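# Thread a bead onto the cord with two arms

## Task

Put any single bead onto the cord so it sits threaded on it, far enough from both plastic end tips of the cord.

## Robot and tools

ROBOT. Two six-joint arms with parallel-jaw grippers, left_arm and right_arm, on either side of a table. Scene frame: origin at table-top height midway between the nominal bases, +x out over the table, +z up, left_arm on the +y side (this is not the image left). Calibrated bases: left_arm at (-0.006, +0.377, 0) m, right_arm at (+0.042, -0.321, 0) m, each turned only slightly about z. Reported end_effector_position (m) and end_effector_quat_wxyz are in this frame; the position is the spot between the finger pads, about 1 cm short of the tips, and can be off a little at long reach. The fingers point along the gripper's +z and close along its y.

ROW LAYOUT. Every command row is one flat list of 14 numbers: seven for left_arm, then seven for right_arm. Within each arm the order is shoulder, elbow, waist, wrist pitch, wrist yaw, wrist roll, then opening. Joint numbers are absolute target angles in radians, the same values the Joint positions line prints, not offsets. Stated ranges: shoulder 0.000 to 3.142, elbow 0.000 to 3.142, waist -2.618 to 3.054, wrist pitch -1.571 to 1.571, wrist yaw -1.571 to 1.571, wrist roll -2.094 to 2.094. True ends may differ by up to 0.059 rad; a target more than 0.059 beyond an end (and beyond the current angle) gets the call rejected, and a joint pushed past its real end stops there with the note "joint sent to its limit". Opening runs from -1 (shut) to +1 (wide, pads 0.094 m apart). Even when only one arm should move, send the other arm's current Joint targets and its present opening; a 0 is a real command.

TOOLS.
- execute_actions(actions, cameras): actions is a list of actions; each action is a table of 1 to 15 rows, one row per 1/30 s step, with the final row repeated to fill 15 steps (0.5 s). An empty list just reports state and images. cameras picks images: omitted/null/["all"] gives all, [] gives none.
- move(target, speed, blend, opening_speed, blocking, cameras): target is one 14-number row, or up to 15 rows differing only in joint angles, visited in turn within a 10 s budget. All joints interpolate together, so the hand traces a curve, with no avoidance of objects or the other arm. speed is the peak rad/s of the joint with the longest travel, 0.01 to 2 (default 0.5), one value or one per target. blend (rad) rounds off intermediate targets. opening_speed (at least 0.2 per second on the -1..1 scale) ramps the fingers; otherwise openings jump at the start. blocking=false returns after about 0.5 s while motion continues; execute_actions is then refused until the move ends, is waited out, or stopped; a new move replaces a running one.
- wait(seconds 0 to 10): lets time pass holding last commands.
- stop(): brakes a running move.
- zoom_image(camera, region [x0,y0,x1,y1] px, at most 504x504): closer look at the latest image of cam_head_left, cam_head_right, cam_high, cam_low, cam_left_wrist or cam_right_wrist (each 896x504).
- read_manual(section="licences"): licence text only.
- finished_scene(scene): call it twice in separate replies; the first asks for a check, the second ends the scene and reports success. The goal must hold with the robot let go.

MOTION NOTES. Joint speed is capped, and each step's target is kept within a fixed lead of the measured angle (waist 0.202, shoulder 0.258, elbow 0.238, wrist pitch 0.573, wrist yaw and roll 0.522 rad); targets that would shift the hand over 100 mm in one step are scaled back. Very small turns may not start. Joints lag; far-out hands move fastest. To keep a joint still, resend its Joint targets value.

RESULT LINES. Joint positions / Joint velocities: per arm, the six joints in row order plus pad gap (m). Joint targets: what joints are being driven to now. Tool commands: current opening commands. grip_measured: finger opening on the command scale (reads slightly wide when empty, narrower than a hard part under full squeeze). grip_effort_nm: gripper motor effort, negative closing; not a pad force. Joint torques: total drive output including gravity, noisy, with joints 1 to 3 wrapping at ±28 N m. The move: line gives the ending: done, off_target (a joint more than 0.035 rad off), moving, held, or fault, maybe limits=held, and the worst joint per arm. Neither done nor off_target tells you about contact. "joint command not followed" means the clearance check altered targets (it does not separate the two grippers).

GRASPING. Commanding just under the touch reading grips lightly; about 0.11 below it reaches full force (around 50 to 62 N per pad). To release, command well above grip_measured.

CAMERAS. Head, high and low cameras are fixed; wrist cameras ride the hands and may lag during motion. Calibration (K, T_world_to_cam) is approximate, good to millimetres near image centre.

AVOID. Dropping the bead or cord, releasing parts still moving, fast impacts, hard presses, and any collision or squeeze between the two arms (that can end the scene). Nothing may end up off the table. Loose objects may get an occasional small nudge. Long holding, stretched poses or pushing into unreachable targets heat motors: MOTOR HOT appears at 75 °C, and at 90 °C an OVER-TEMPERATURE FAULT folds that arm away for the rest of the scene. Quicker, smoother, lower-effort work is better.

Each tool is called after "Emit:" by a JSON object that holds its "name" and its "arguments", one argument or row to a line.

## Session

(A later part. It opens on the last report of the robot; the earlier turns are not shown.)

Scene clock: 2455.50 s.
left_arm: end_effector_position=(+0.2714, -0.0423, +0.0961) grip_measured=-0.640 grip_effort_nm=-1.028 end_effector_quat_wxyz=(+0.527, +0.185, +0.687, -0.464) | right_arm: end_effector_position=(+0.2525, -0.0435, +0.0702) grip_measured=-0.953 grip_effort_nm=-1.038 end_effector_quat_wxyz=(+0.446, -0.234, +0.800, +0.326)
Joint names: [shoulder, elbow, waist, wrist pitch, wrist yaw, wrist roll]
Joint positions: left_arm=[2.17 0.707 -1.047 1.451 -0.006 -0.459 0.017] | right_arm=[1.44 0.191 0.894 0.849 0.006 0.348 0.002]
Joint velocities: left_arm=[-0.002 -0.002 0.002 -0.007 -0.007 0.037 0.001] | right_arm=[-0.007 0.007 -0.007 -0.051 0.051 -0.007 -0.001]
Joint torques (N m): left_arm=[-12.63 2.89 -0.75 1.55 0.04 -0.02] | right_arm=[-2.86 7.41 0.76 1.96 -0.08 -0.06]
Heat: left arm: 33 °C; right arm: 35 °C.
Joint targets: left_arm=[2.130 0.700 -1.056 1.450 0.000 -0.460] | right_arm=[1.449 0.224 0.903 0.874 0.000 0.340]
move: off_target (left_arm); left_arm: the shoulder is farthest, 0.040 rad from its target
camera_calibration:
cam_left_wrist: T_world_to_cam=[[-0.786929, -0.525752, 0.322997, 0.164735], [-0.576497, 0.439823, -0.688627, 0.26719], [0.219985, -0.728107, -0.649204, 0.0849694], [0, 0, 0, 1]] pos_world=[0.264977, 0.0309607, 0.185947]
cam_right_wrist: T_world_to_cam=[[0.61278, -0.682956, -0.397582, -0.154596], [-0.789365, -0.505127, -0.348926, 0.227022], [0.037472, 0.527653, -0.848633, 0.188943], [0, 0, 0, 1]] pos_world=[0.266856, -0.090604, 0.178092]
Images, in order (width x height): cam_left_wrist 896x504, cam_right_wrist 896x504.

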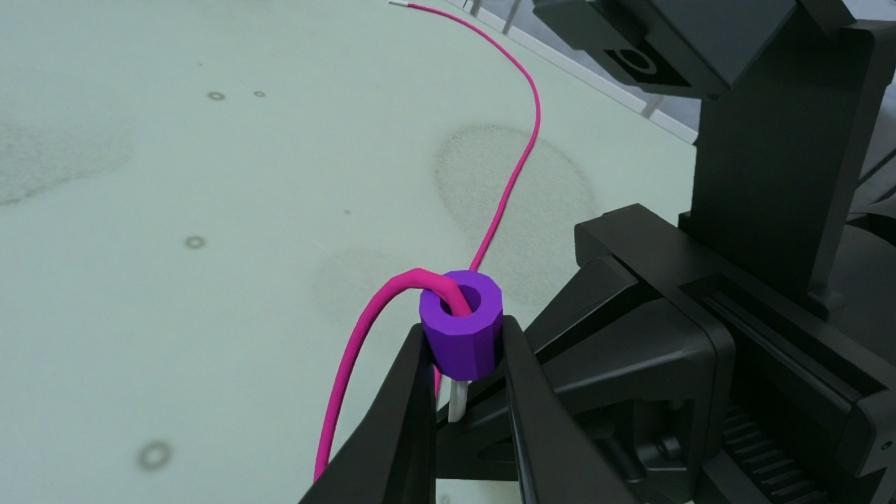

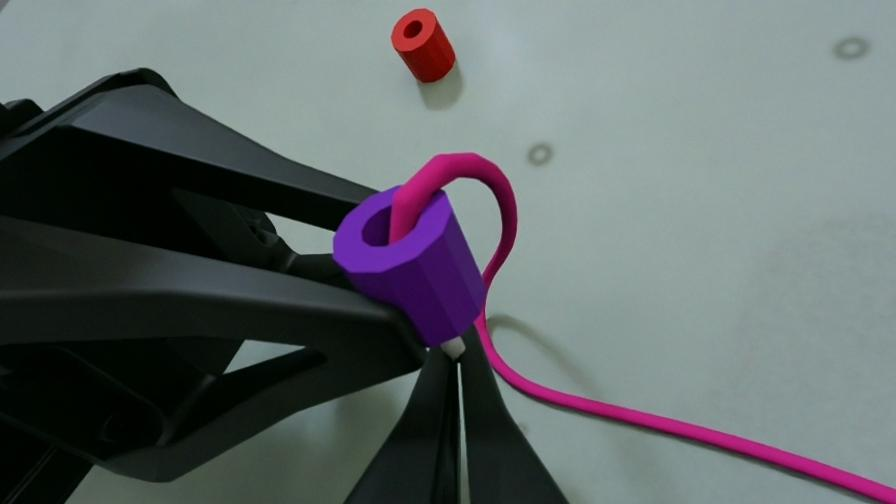

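Emit:
{"name": "move", "arguments": {
  "target": [2.017,0.698,-1.056,1.314,0,-0.46,-0.75,1.449,0.224,0.903,0.874,0.0,0.34,-1],
  "speed": 0.08,
  "cameras": ["cam_low","cam_left_wrist","cam_right_wrist"]
}}

Emit:
{"name": "zoom_image", "arguments": {
  "camera": "cam_left_wrist",
  "region": [400, 340, 540, 480]
}}

Scene clock: 2463.33 s.
left_arm: end_effector_position=(+0.2717, -0.0428, +0.1156) grip_measured=-0.640 grip_effort_nm=-1.033 end_effector_quat_wxyz=(+0.521, +0.187, +0.696, -0.458) | right_arm: end_effector_position=(+0.2526, -0.0434, +0.0704) grip_measured=-0.953 grip_effort_nm=-1.057 end_effector_quat_wxyz=(+0.447, -0.234, +0.800, +0.326)
Joint names: [shoulder, elbow, waist, wrist pitch, wrist yaw, wrist roll]
Joint positions: left_arm=[2.061 0.707 -1.047 1.316 -0.006 -0.459 0.017] | right_arm=[1.44 0.191 0.894 0.85 0.006 0.348 0.002]
Joint velocities: left_arm=[0.002 -0.012 -0.002 -0.095 -0.051 0.051 -0.001] | right_arm=[0.012 -0.027 -0.007 0.066 0.007 -0.081 0]
Joint torques (N m): left_arm=[-12.62 3.26 -0.73 1.54 0.03 -0.03] | right_arm=[-2.86 7.43 0.75 1.98 -0.07 -0.07]
Heat: left arm: 33 °C; right arm: 36 °C.
Joint targets: left_arm=[2.017 0.698 -1.056 1.314 0.000 -0.460] | right_arm=[1.449 0.224 0.903 0.874 0.000 0.340]
move: off_target (left_arm); left_arm: the shoulder is farthest, 0.044 rad from its target
camera_calibration:
cam_left_wrist: T_world_to_cam=[[-0.78247, -0.532549, 0.322694, 0.156961], [-0.585887, 0.454137, -0.67119, 0.282138], [0.210894, -0.714248, -0.667363, 0.102415], [0, 0, 0, 1]] pos_world=[0.266519, 0.0286098, 0.207066]
cam_right_wrist: T_world_to_cam=[[0.612963, -0.682715, -0.397715, -0.15454], [-0.789204, -0.504915, -0.349597, 0.227163], [0.0378632, 0.528168, -0.848295, 0.188958], [0, 0, 0, 1]] pos_world=[0.266851, -0.0906107, 0.178245]
Images, in order (width x height): cam_low 896x504, cam_left_wrist 896x504, cam_right_wrist 896x504.

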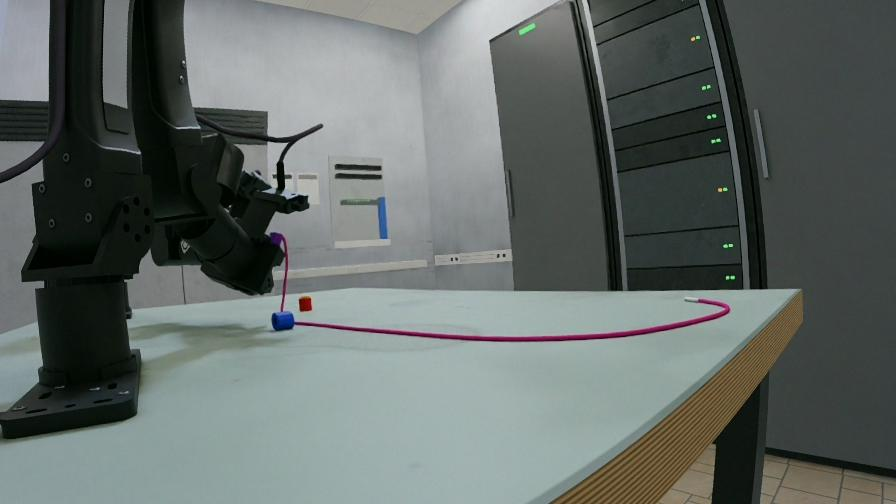

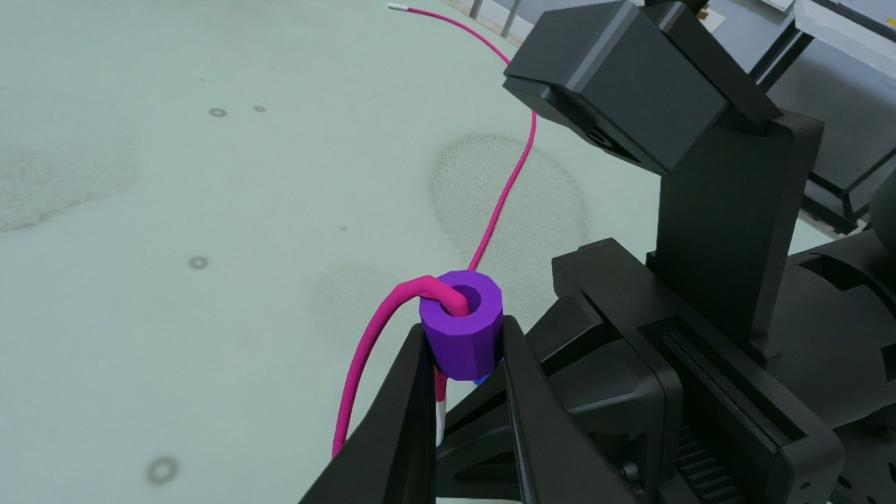

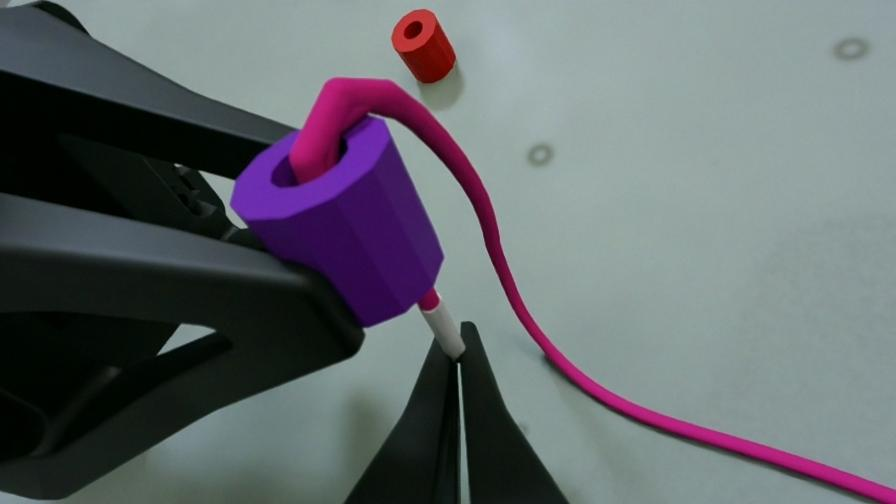

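Scaled by 3.600 from the camera's 896x504 image, which has a finer 1280x720 frame.

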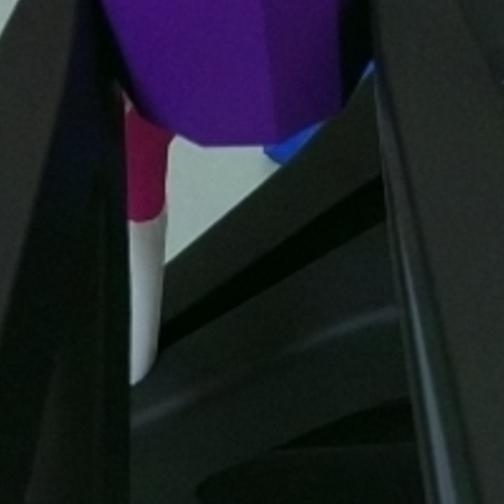

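Emit:
{"name": "move", "arguments": {
  "target": [1.876,0.735,-1.056,1.158,0,-0.2,-0.75,1.449,0.224,0.903,0.874,0.0,0.34,-1],
  "speed": 0.08,
  "cameras": ["cam_low","cam_left_wrist","cam_right_wrist"]
}}

Emit:
{"name": "zoom_image", "arguments": {
  "camera": "cam_low",
  "region": [230, 200, 330, 330]
}}

Scene clock: 2472.10 s.
left_arm: end_effector_position=(+0.2703, -0.0407, +0.1467) grip_measured=-0.640 grip_effort_nm=-1.033 end_effector_quat_wxyz=(+0.571, +0.275, +0.670, -0.387) | right_arm: end_effector_position=(+0.2526, -0.0434, +0.0705) grip_measured=-0.953 grip_effort_nm=-1.062 end_effector_quat_wxyz=(+0.447, -0.234, +0.799, +0.326)
Joint names: [shoulder, elbow, waist, wrist pitch, wrist yaw, wrist roll]
Joint positions: left_arm=[1.919 0.711 -1.047 1.159 -0.006 -0.207 0.017] | right_arm=[1.44 0.191 0.894 0.85 0.006 0.348 0.002]
Joint velocities: left_arm=[0.002 -0.007 -0.017 0.081 0.066 -0.037 0] | right_arm=[-0.017 0.002 -0.032 0.022 -0.007 -0.051 0]
Joint torques (N m): left_arm=[-12.01 6.45 -0.73 1.57 0.03 0.06] | right_arm=[-2.91 7.38 0.79 1.95 -0.08 -0.06]
Heat: left arm: 32 °C; right arm: 36 °C.
Joint targets: left_arm=[1.876 0.735 -1.056 1.158 0.000 -0.200] | right_arm=[1.449 0.224 0.903 0.874 0.000 0.340]
move: off_target (left_arm); left_arm: the shoulder is farthest, 0.043 rad from its target
camera_calibration:
cam_left_wrist: T_world_to_cam=[[-0.829358, -0.55341, 0.0768331, 0.194862], [-0.44, 0.562178, -0.700254, 0.270442], [0.344333, -0.614567, -0.709747, 0.099175], [0, 0, 0, 1]] pos_world=[0.246456, 0.0167517, 0.244796]
cam_right_wrist: T_world_to_cam=[[0.613055, -0.682594, -0.397781, -0.154512], [-0.789123, -0.504808, -0.349933, 0.227234], [0.0380588, 0.528426, -0.848126, 0.188966], [0, 0, 0, 1]] pos_world=[0.266849, -0.0906141, 0.178321]
Images, in order (width x height): cam_low 896x504, cam_left_wrist 896x504, cam_right_wrist 896x504.

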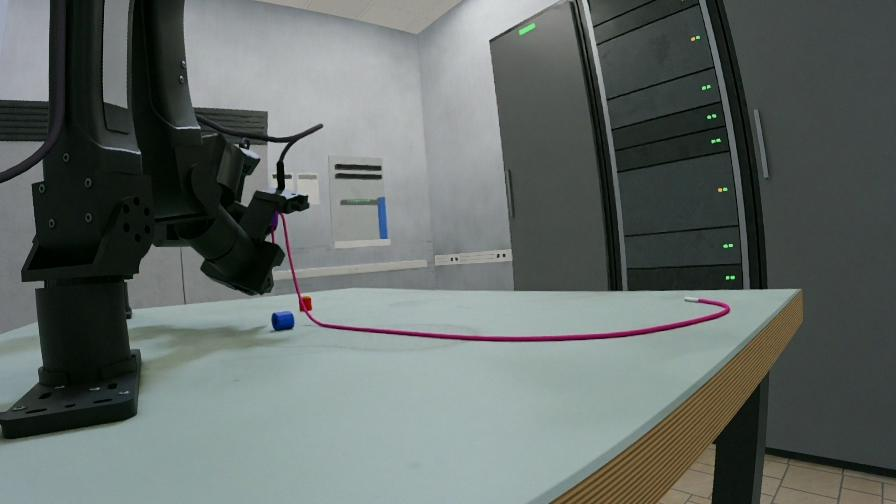

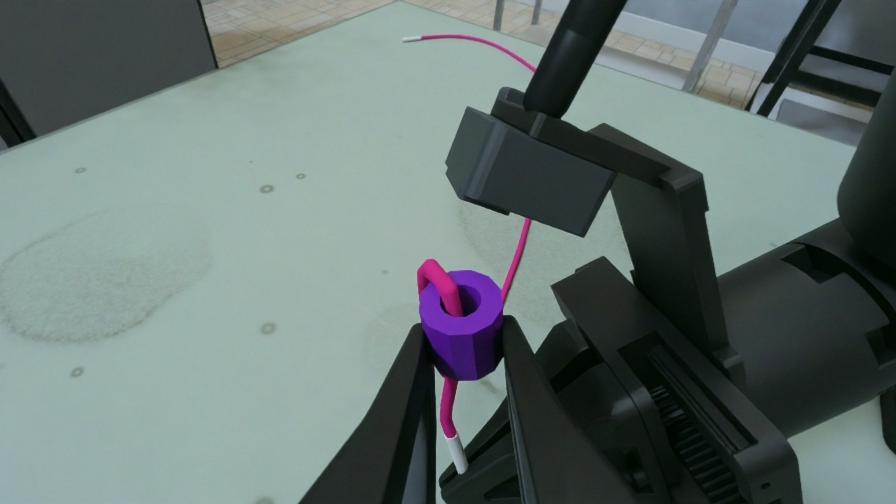

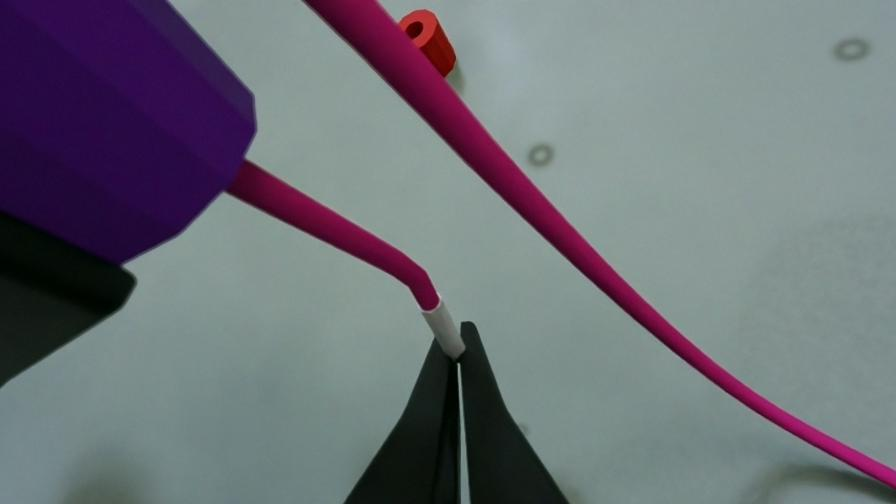

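Scaled by 3.877 from the camera's 896x504 image, which has a finer 1280x720 frame.

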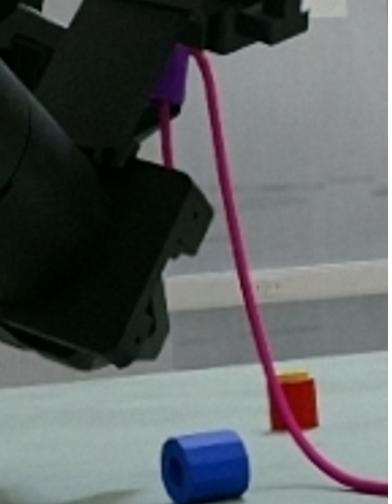

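Emit:
{"name": "move", "arguments": {
  "target": [2.091,0.745,-1.056,1.155,0,-0.1,-0.75,1.01,0.17,0.903,0.15,0.0,0.34,-1],
  "speed": 0.1,
  "cameras": ["cam_low","cam_left_wrist","cam_right_wrist","cam_high"]
}}

Emit:
{"name": "zoom_image", "arguments": {
  "camera": "cam_low",
  "region": [230, 220, 330, 350]
}}

Scene clock: 2500.20 s.
left_arm: end_effector_position=(+0.2712, -0.0423, +0.0769) grip_measured=-0.640 grip_effort_nm=-1.023 end_effector_quat_wxyz=(+0.544, +0.329, +0.698, -0.329) | right_arm: end_effector_position=(+0.2145, -0.0935, +0.0474) grip_measured=-0.953 grip_effort_nm=-1.057 end_effector_quat_wxyz=(+0.350, -0.254, +0.865, +0.254)
Joint names: [shoulder, elbow, waist, wrist pitch, wrist yaw, wrist roll]
Joint positions: left_arm=[2.071 0.723 -1.047 1.155 -0.005 -0.105 0.017] | right_arm=[1.028 0.191 0.894 0.161 0.006 0.348 0.002]
Joint velocities: left_arm=[-0.007 -0.002 -0.012 0.022 0.037 -0.037 -0.001] | right_arm=[0.002 -0.002 -0.002 0.037 -0.007 0.022 -0.001]
Joint torques (N m): left_arm=[-7.19 5.67 -0.73 1.57 0.03 0.05] | right_arm=[-2.8 4.77 0.72 1.36 -0.07 -0.06]
Heat: left arm: 32 °C; right arm: 36 °C.
Joint targets: left_arm=[2.091 0.745 -1.056 1.155 0.000 -0.100] | right_arm=[1.010 0.170 0.903 0.150 0.000 0.340]
move: done
camera_calibration:
cam_left_wrist: T_world_to_cam=[[-0.836893, -0.546824, -0.0243718, 0.210112], [-0.428225, 0.681814, -0.593087, 0.216493], [0.340932, -0.485914, -0.804769, 0.0619791], [0, 0, 0, 1]] pos_world=[0.247418, -0.00259727, 0.183399]
cam_right_wrist: T_world_to_cam=[[0.55159, -0.763907, -0.334955, -0.171958], [-0.826443, -0.554856, -0.0955337, 0.155041], [-0.112873, 0.329517, -0.937378, 0.215306], [0, 0, 0, 1]] pos_world=[0.247285, -0.116282, 0.159037]
Images, in order (width x height): cam_high 896x504, cam_low 896x504, cam_left_wrist 896x504, cam_right_wrist 896x504.

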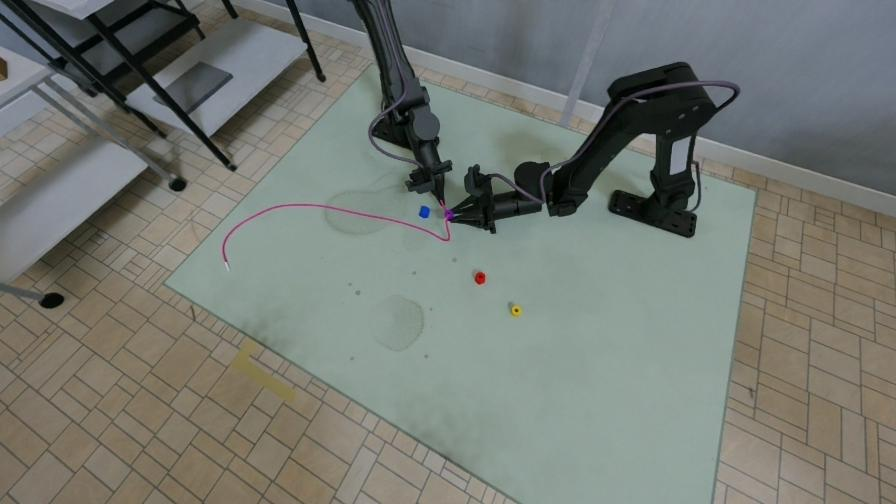

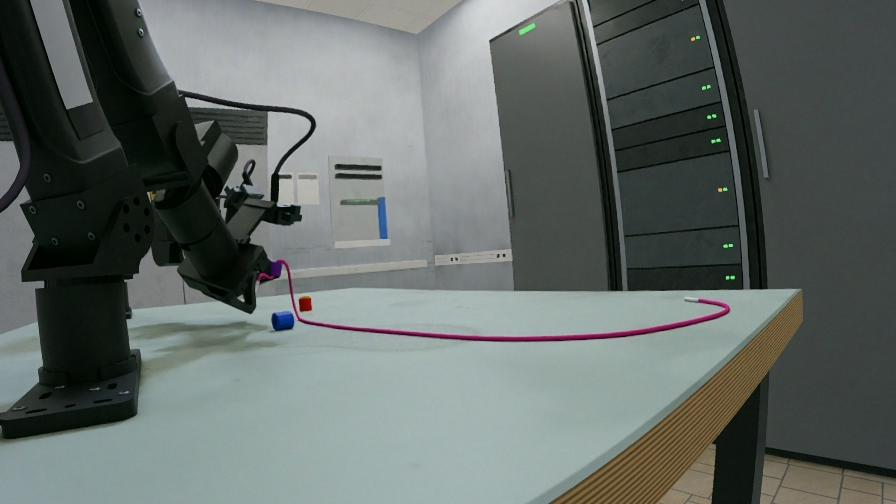

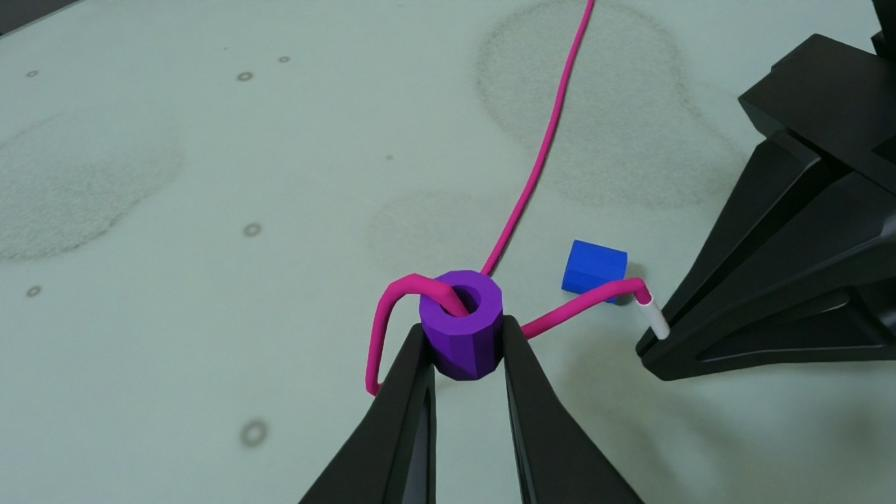

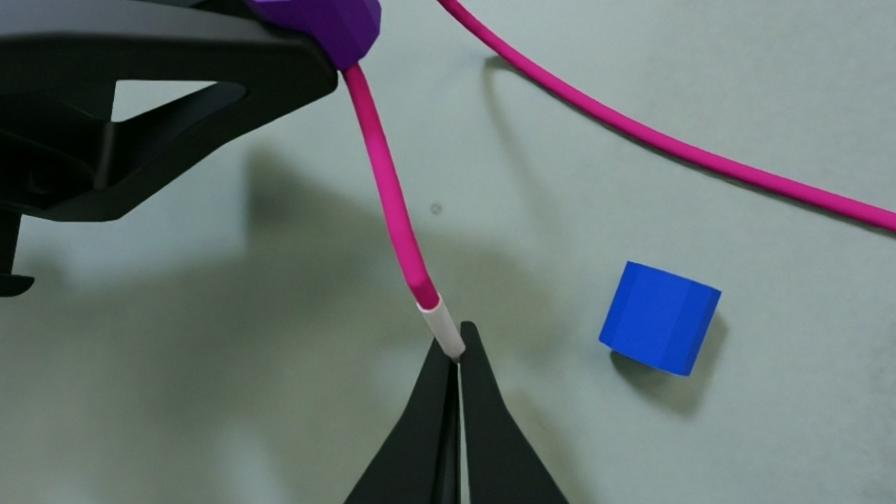

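Scaled by 3.877 from the camera's 896x504 image, which has a finer 1280x720 frame.

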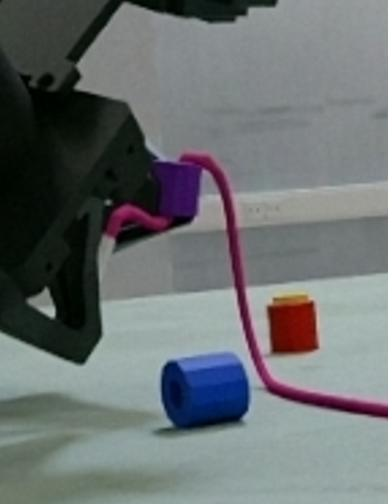

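Emit:
{"name": "move", "arguments": {
  "target": [2.082,0.817,-1.056,0.874,0,-0.1,-0.75,0.885,0.094,0.903,0.09,0.0,0.34,-1],
  "speed": 0.1,
  "cameras": ["cam_low","cam_left_wrist","cam_right_wrist"]
}}

Emit:
{"name": "zoom_image", "arguments": {
  "camera": "cam_low",
  "region": [230, 240, 330, 350]
}}

Scene clock: 2515.60 s.
left_arm: end_effector_position=(+0.2714, -0.0428, +0.0359) grip_measured=-0.640 grip_effort_nm=-1.023 end_effector_quat_wxyz=(+0.472, +0.356, +0.754, -0.286) | right_arm: end_effector_position=(+0.2009, -0.1114, +0.0368) grip_measured=-0.953 grip_effort_nm=-1.053 end_effector_quat_wxyz=(+0.346, -0.255, +0.867, +0.252)
Joint names: [shoulder, elbow, waist, wrist pitch, wrist yaw, wrist roll]
Joint positions: left_arm=[2.071 0.794 -1.047 0.876 -0.005 -0.105 0.017] | right_arm=[0.901 0.114 0.894 0.1 0.006 0.348 0.002]
Joint velocities: left_arm=[-0.007 0.007 0.002 -0.037 0.037 0.007 0] | right_arm=[-0.007 -0.007 0.012 0.051 0.007 -0.007 0]
Joint torques (N m): left_arm=[-8.25 5.98 -0.75 1.53 0.02 0.03] | right_arm=[-1.7 4.96 0.73 1.39 -0.09 -0.07]
Heat: left arm: 32 °C; right arm: 35 °C.
Joint targets: left_arm=[2.082 0.817 -1.056 0.874 0.000 -0.100] | right_arm=[0.885 0.094 0.903 0.090 0.000 0.340]
move: done
camera_calibration:
cam_left_wrist: T_world_to_cam=[[-0.839908, -0.542213, -0.0236697, 0.210037], [-0.485582, 0.770234, -0.41346, 0.205516], [0.242415, -0.335775, -0.910214, 0.0656714], [0, 0, 0, 1]] pos_world=[0.260287, -0.0223596, 0.149719]
cam_right_wrist: T_world_to_cam=[[0.549437, -0.766745, -0.331996, -0.181653], [-0.827027, -0.555626, -0.0854719, 0.132579], [-0.11893, 0.321531, -0.939401, 0.210194], [0, 0, 0, 1]] pos_world=[0.234452, -0.133201, 0.14848]
Images, in order (width x height): cam_low 896x504, cam_left_wrist 896x504, cam_right_wrist 896x504.

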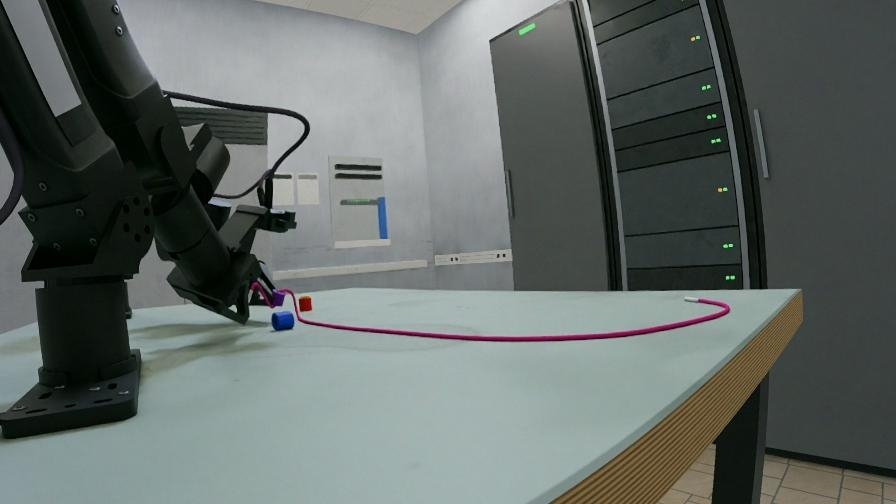

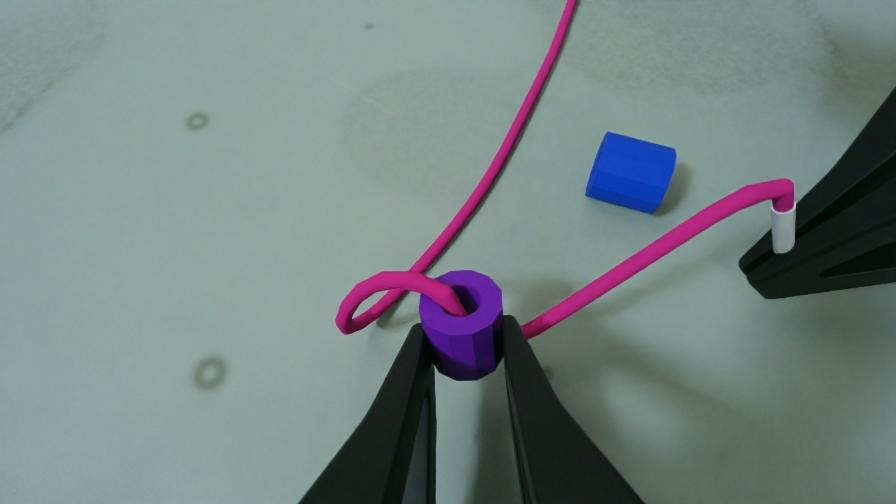

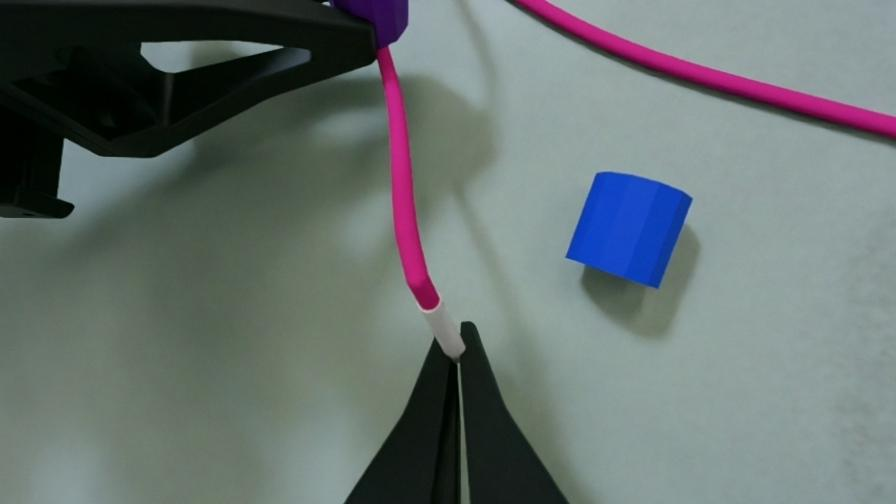

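Scaled by 4.582 from the camera's 896x504 image, which has a finer 1280x720 frame.

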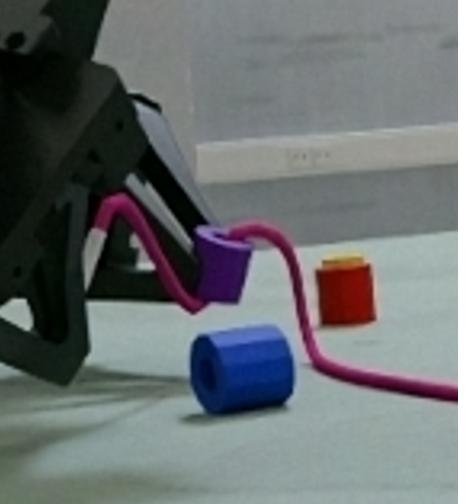

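Emit:
{"name": "move", "arguments": {
  "target": [2.105,0.820,-1.056,0.855,0,-0.1,-0.75,0.885,0.094,0.903,0.09,0.0,0.34,-1],
  "speed": 0.1,
  "cameras": []
}}

Emit:
{"name": "move", "arguments": {
  "target": [2.105,0.820,-1.056,0.855,0,-0.1,-0.45,0.885,0.094,0.903,0.09,0.0,0.34,-1],
  "opening_speed": 0.3,
  "cameras": ["cam_low","cam_left_wrist","cam_right_wrist"]
}}

Emit:
{"name": "zoom_image", "arguments": {
  "camera": "cam_low",
  "region": [230, 240, 330, 350]
}}

Scene clock: 2524.67 s.
left_arm: end_effector_position=(+0.2703, -0.0411, +0.0259) grip_measured=-0.640 grip_effort_nm=-1.033 end_effector_quat_wxyz=(+0.461, +0.360, +0.762, -0.279) | right_arm: end_effector_position=(+0.2009, -0.1114, +0.0368) grip_measured=-0.953 grip_effort_nm=-1.053 end_effector_quat_wxyz=(+0.346, -0.255, +0.867, +0.251)
Joint names: [shoulder, elbow, waist, wrist pitch, wrist yaw, wrist roll]
Joint positions: left_arm=[2.086 0.798 -1.047 0.856 -0.005 -0.105 0.017] | right_arm=[0.901 0.114 0.894 0.099 0.006 0.348 0.002]
Joint velocities: left_arm=[-0.007 -0.007 0.002 -0.051 0.066 0.022 0] | right_arm=[0.002 -0.012 0.012 -0.037 -0.007 0.007 0]
Joint torques (N m): left_arm=[-7.57 5.9 -0.73 1.52 0.02 0.04] | right_arm=[-1.68 4.98 0.76 1.39 -0.06 -0.06]
Heat: left arm: 32 °C; right arm: 34 °C.
Joint targets: left_arm=[2.105 0.820 -1.056 0.855 0.000 -0.100] | right_arm=[0.885 0.094 0.903 0.090 0.000 0.340]
move: done
No camera images: "cameras" was empty.

Scene clock: 2525.87 s.
left_arm: end_effector_position=(+0.2703, -0.0411, +0.0258) grip_measured=-0.452 grip_effort_nm=0.105 end_effector_quat_wxyz=(+0.461, +0.360, +0.762, -0.279) | right_arm: end_effector_position=(+0.2009, -0.1114, +0.0368) grip_measured=-0.953 grip_effort_nm=-1.057 end_effector_quat_wxyz=(+0.346, -0.255, +0.867, +0.251)
Joint names: [shoulder, elbow, waist, wrist pitch, wrist yaw, wrist roll]
Joint positions: left_arm=[2.086 0.798 -1.047 0.856 -0.005 -0.105 0.026] | right_arm=[0.901 0.114 0.894 0.099 0.006 0.348 0.002]
Joint velocities: left_arm=[-0.017 -0.007 -0.002 0.007 -0.007 -0.066 -0.001] | right_arm=[-0.022 -0.002 0.002 -0.007 -0.022 0.022 0]
Joint torques (N m): left_arm=[-7.57 5.9 -0.75 1.52 0.03 0.03] | right_arm=[-1.7 5.05 0.77 1.39 -0.07 -0.06]
Heat: left arm: 32 °C; right arm: 34 °C.
Joint targets: left_arm=[2.105 0.820 -1.056 0.855 0.000 -0.100] | right_arm=[0.885 0.094 0.903 0.090 0.000 0.340]
move: done
camera_calibration:
cam_left_wrist: T_world_to_cam=[[-0.840302, -0.541612, -0.0234353, 0.209907], [-0.49227, 0.780428, -0.385489, 0.200948], [0.227075, -0.312391, -0.922415, 0.0627018], [0, 0, 0, 1]] pos_world=[0.261067, -0.0235497, 0.140219]
cam_right_wrist: T_world_to_cam=[[0.549361, -0.766846, -0.331889, -0.181694], [-0.827047, -0.555652, -0.0851123, 0.132504], [-0.119147, 0.321245, -0.939471, 0.210151], [0, 0, 0, 1]] pos_world=[0.234441, -0.133215, 0.148406]
Images, in order (width x height): cam_low 896x504, cam_left_wrist 896x504, cam_right_wrist 896x504.

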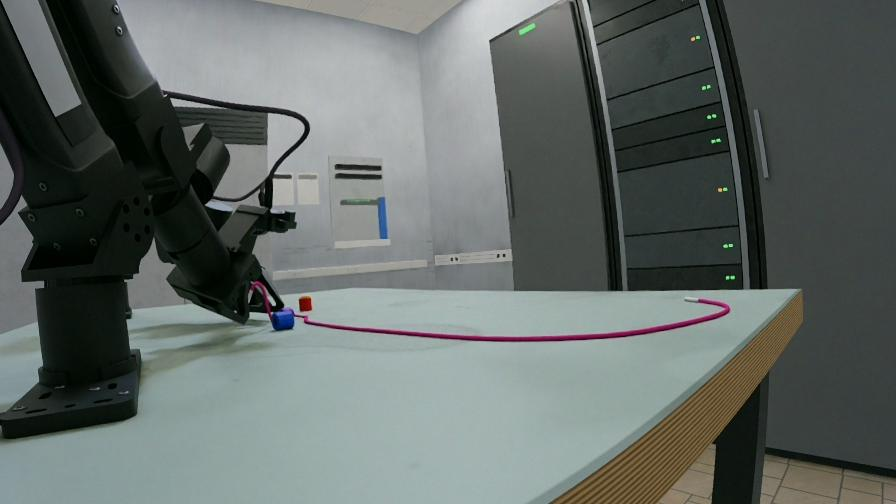

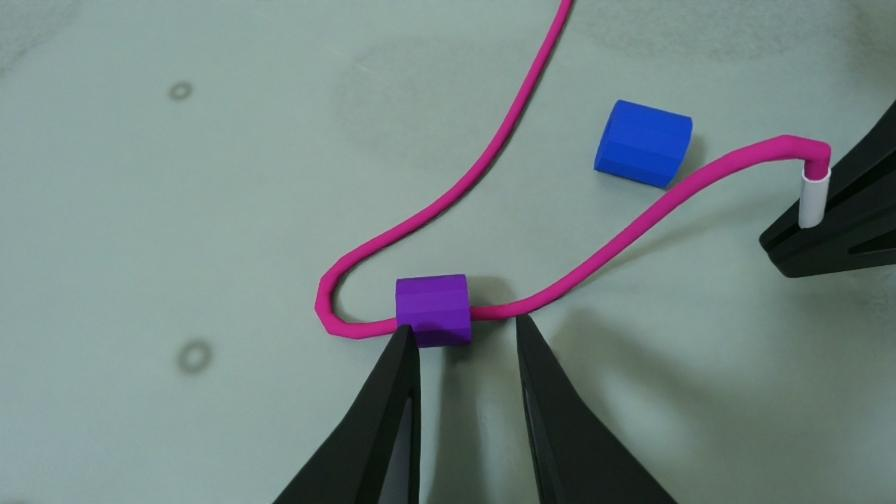

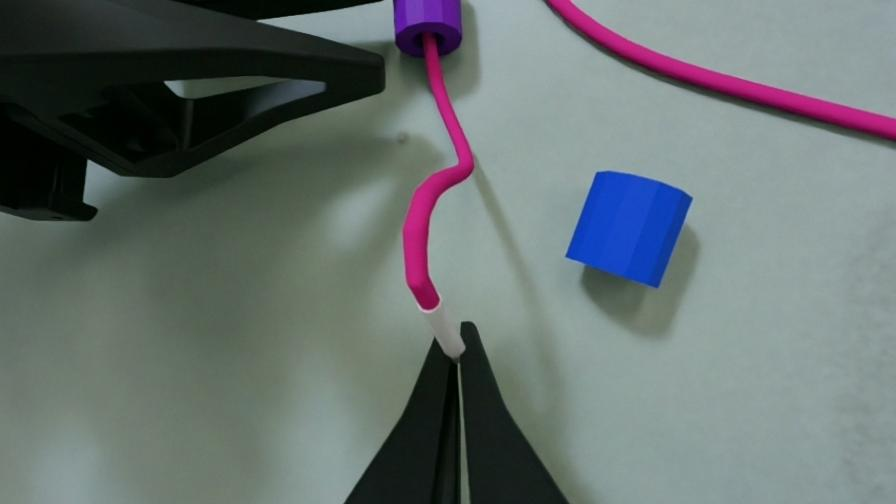

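Scaled by 4.582 from the camera's 896x504 image, which has a finer 1280x720 frame.

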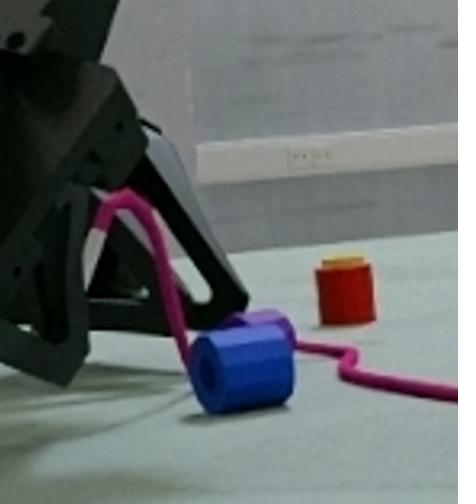

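Emit:
{"name": "move", "arguments": {
  "target": [2.105,0.820,-1.056,0.855,0,-0.1,-0.45,0.885,0.094,0.903,0.09,0.0,0.34,-0.7],
  "opening_speed": 0.3,
  "cameras": []
}}

Emit:
{"name": "move", "arguments": {
  "target": [
    [1.84,0.80,-1.056,0.86,0,-0.1,-0.45,0.65,0.094,0.903,0.0,0.0,0.34,-0.7],
    [1.5,0.6,-1.0,0.8,0,-0.1,-0.45,0.55,0.2,0.85,0.0,0.0,0.34,-0.7]
  ],
  "speed": 0.3
}}

Emit:
{"name": "zoom_image", "arguments": {
  "camera": "cam_low",
  "region": [230, 240, 330, 350]
}}

Scene clock: 2533.43 s.
left_arm: end_effector_position=(+0.2703, -0.0411, +0.0258) grip_measured=-0.452 grip_effort_nm=0.100 end_effector_quat_wxyz=(+0.461, +0.360, +0.762, -0.279) | right_arm: end_effector_position=(+0.2009, -0.1114, +0.0368) grip_measured=-0.703 grip_effort_nm=0.134 end_effector_quat_wxyz=(+0.346, -0.255, +0.867, +0.251)
Joint names: [shoulder, elbow, waist, wrist pitch, wrist yaw, wrist roll]
Joint positions: left_arm=[2.086 0.798 -1.047 0.856 -0.005 -0.105 0.026] | right_arm=[0.901 0.114 0.894 0.099 0.006 0.348 0.014]
Joint velocities: left_arm=[-0.022 0.007 0.012 0.095 0.051 -0.051 0] | right_arm=[-0.027 0.002 0.007 -0.037 0.022 0.066 0]
Joint torques (N m): left_arm=[-7.57 5.91 -0.73 1.51 0.02 0.04] | right_arm=[-1.72 5 0.73 1.38 -0.08 -0.07]
Heat: left arm: 32 °C; right arm: 34 °C.
Joint targets: left_arm=[2.105 0.820 -1.056 0.855 0.000 -0.100] | right_arm=[0.885 0.094 0.903 0.090 0.000 0.340]
move: done
No camera images: "cameras" was empty.

Scene clock: 2536.07 s.
left_arm: end_effector_position=(+0.2569, +0.0104, +0.1926) grip_measured=-0.452 grip_effort_nm=0.105 end_effector_quat_wxyz=(+0.573, +0.307, +0.683, -0.333) | right_arm: end_effector_position=(+0.2150, -0.1089, +0.1210) grip_measured=-0.703 grip_effort_nm=0.134 end_effector_quat_wxyz=(+0.452, -0.220, +0.804, +0.318)
Joint names: [shoulder, elbow, waist, wrist pitch, wrist yaw, wrist roll]
Joint positions: left_arm=[1.531 0.607 -1.009 0.802 -0.005 -0.105 0.026] | right_arm=[0.562 0.156 0.859 0.006 0.005 0.348 0.014]
Joint velocities: left_arm=[-0.022 -0.007 0.002 -0.007 0.051 -0.007 0] | right_arm=[-0.022 0.007 0.002 0.007 0.066 -0.007 -0.001]
Joint torques (N m): left_arm=[-8.44 5.08 0.72 1.56 0.03 0.04] | right_arm=[-0.1 10.8 -0.75 1.67 -0.06 -0.07]
Heat: left arm: 32 °C; right arm: 34 °C.
Joint targets: left_arm=[1.500 0.600 -1.000 0.800 0.000 -0.100] | right_arm=[0.550 0.200 0.850 0.000 0.000 0.340]
move: off_target (right_arm); right_arm: the elbow is farthest, 0.044 rad from its target
camera_calibration:
cam_left_wrist: T_world_to_cam=[[-0.81489, -0.579086, -0.0247708, 0.224579], [-0.427816, 0.629757, -0.648367, 0.254153], [0.39106, -0.51775, -0.760925, 0.164566], [0, 0, 0, 1]] pos_world=[0.227383, 0.0552003, 0.29557]
cam_right_wrist: T_world_to_cam=[[0.588517, -0.704, -0.397533, -0.153247], [-0.806547, -0.477202, -0.348942, 0.188793], [0.0559517, 0.525987, -0.84865, 0.263812], [0, 0, 0, 1]] pos_world=[0.227698, -0.156555, 0.228841]

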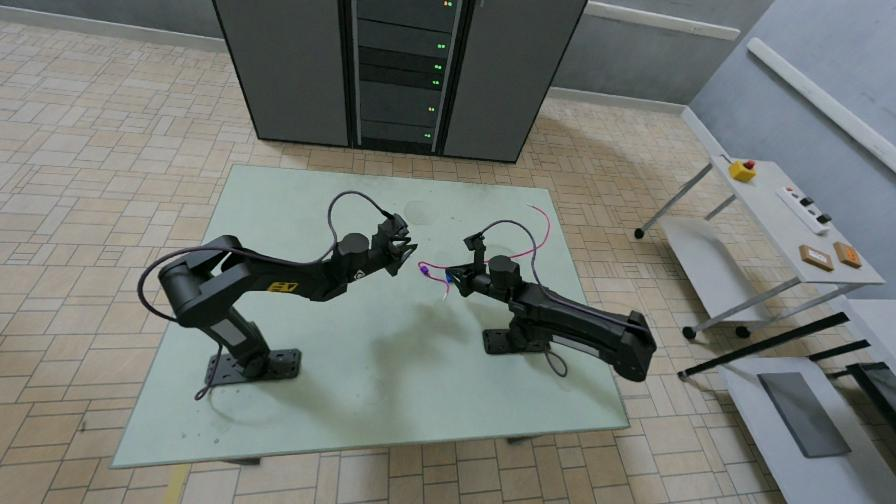

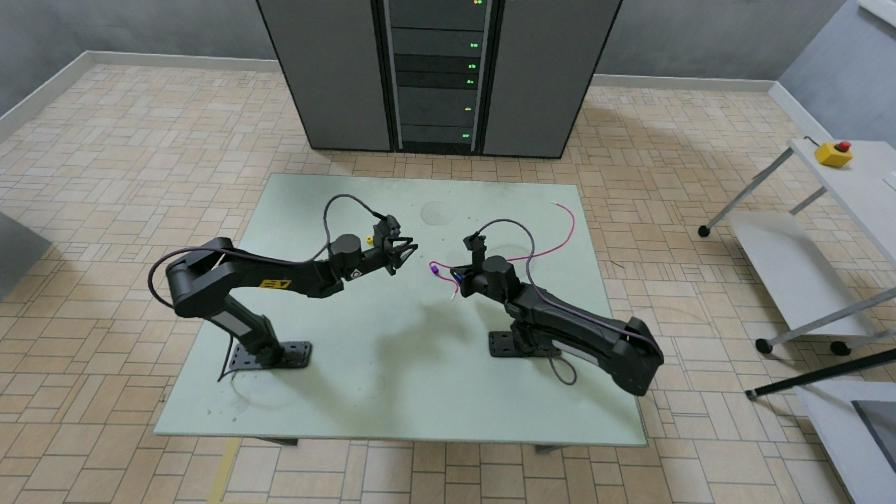

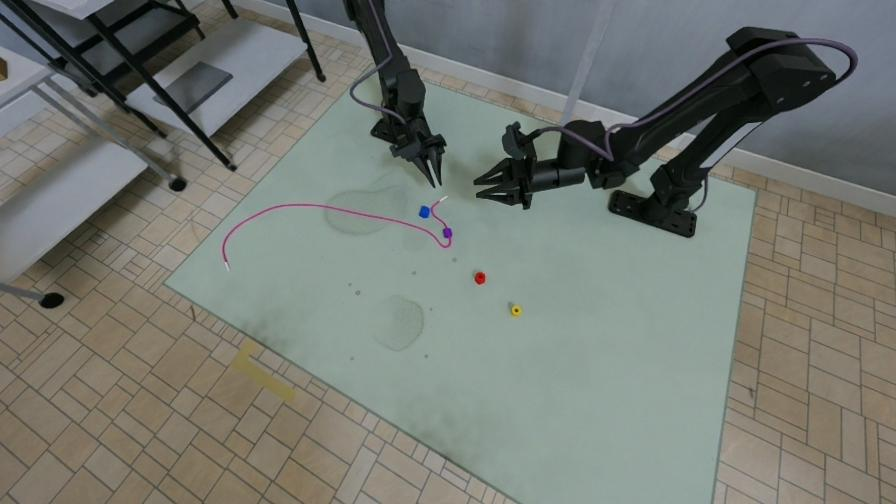

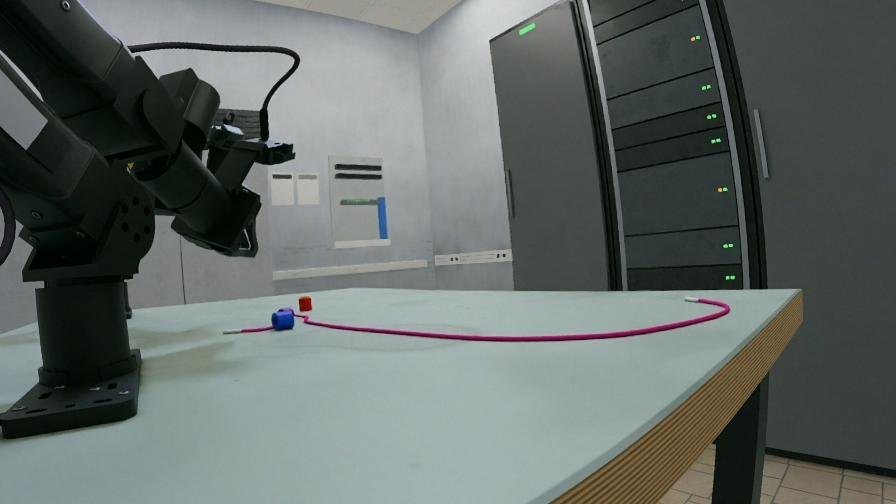

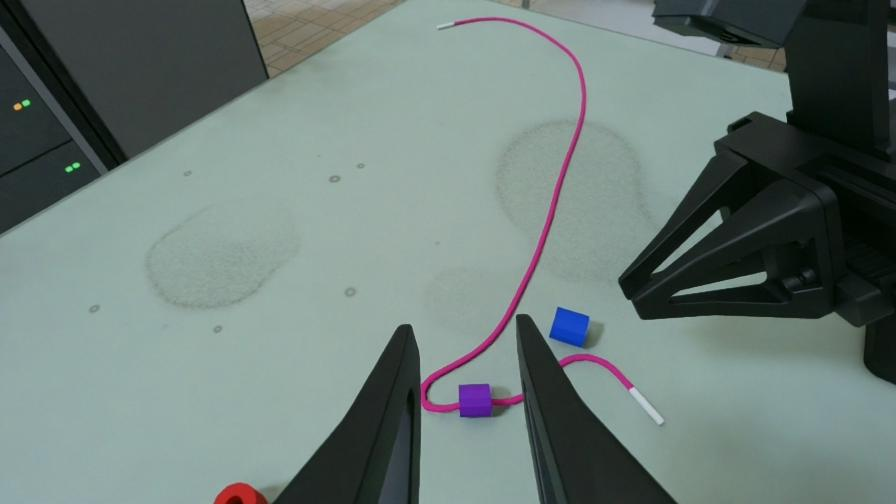

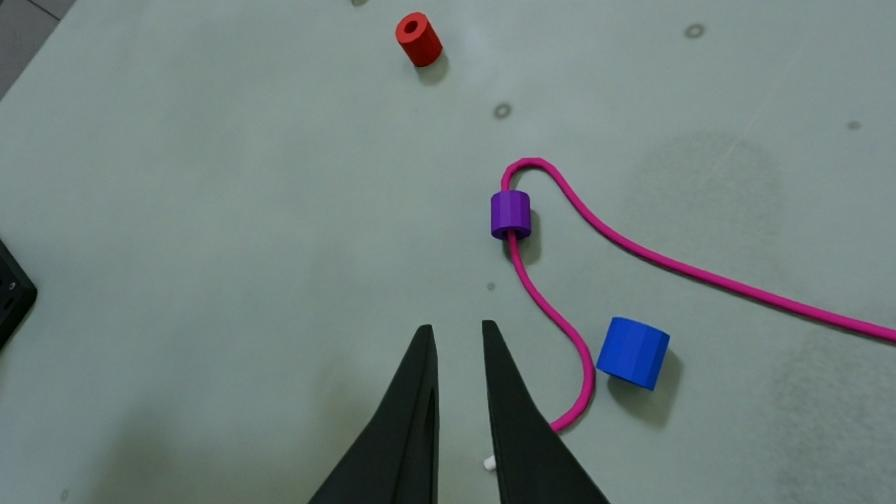

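Scaled by 4.582 from the camera's 896x504 image, which has a finer 1280x720 frame.

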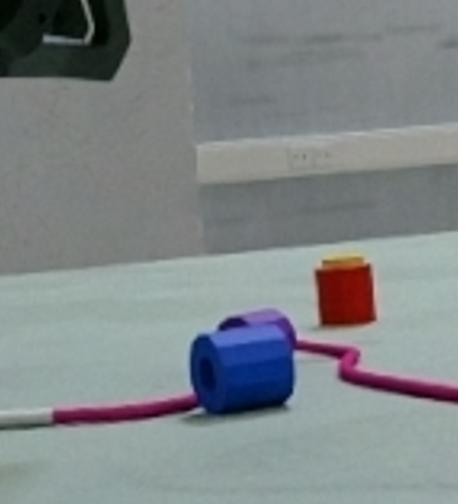

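Done: the bead is threaded ~90 mm from the tip.

Emit:
{"name": "finished_scene", "arguments": {
  "scene": 1
}}

This call ended nothing. Check each condition of the task against the scene as it is now, look again where you are not sure, and mend what is not met. Then call finished_scene again.

Emit:
{"name": "finished_scene", "arguments": {
  "scene": 1
}}

This call ended nothing: the second call must come in a later reply.


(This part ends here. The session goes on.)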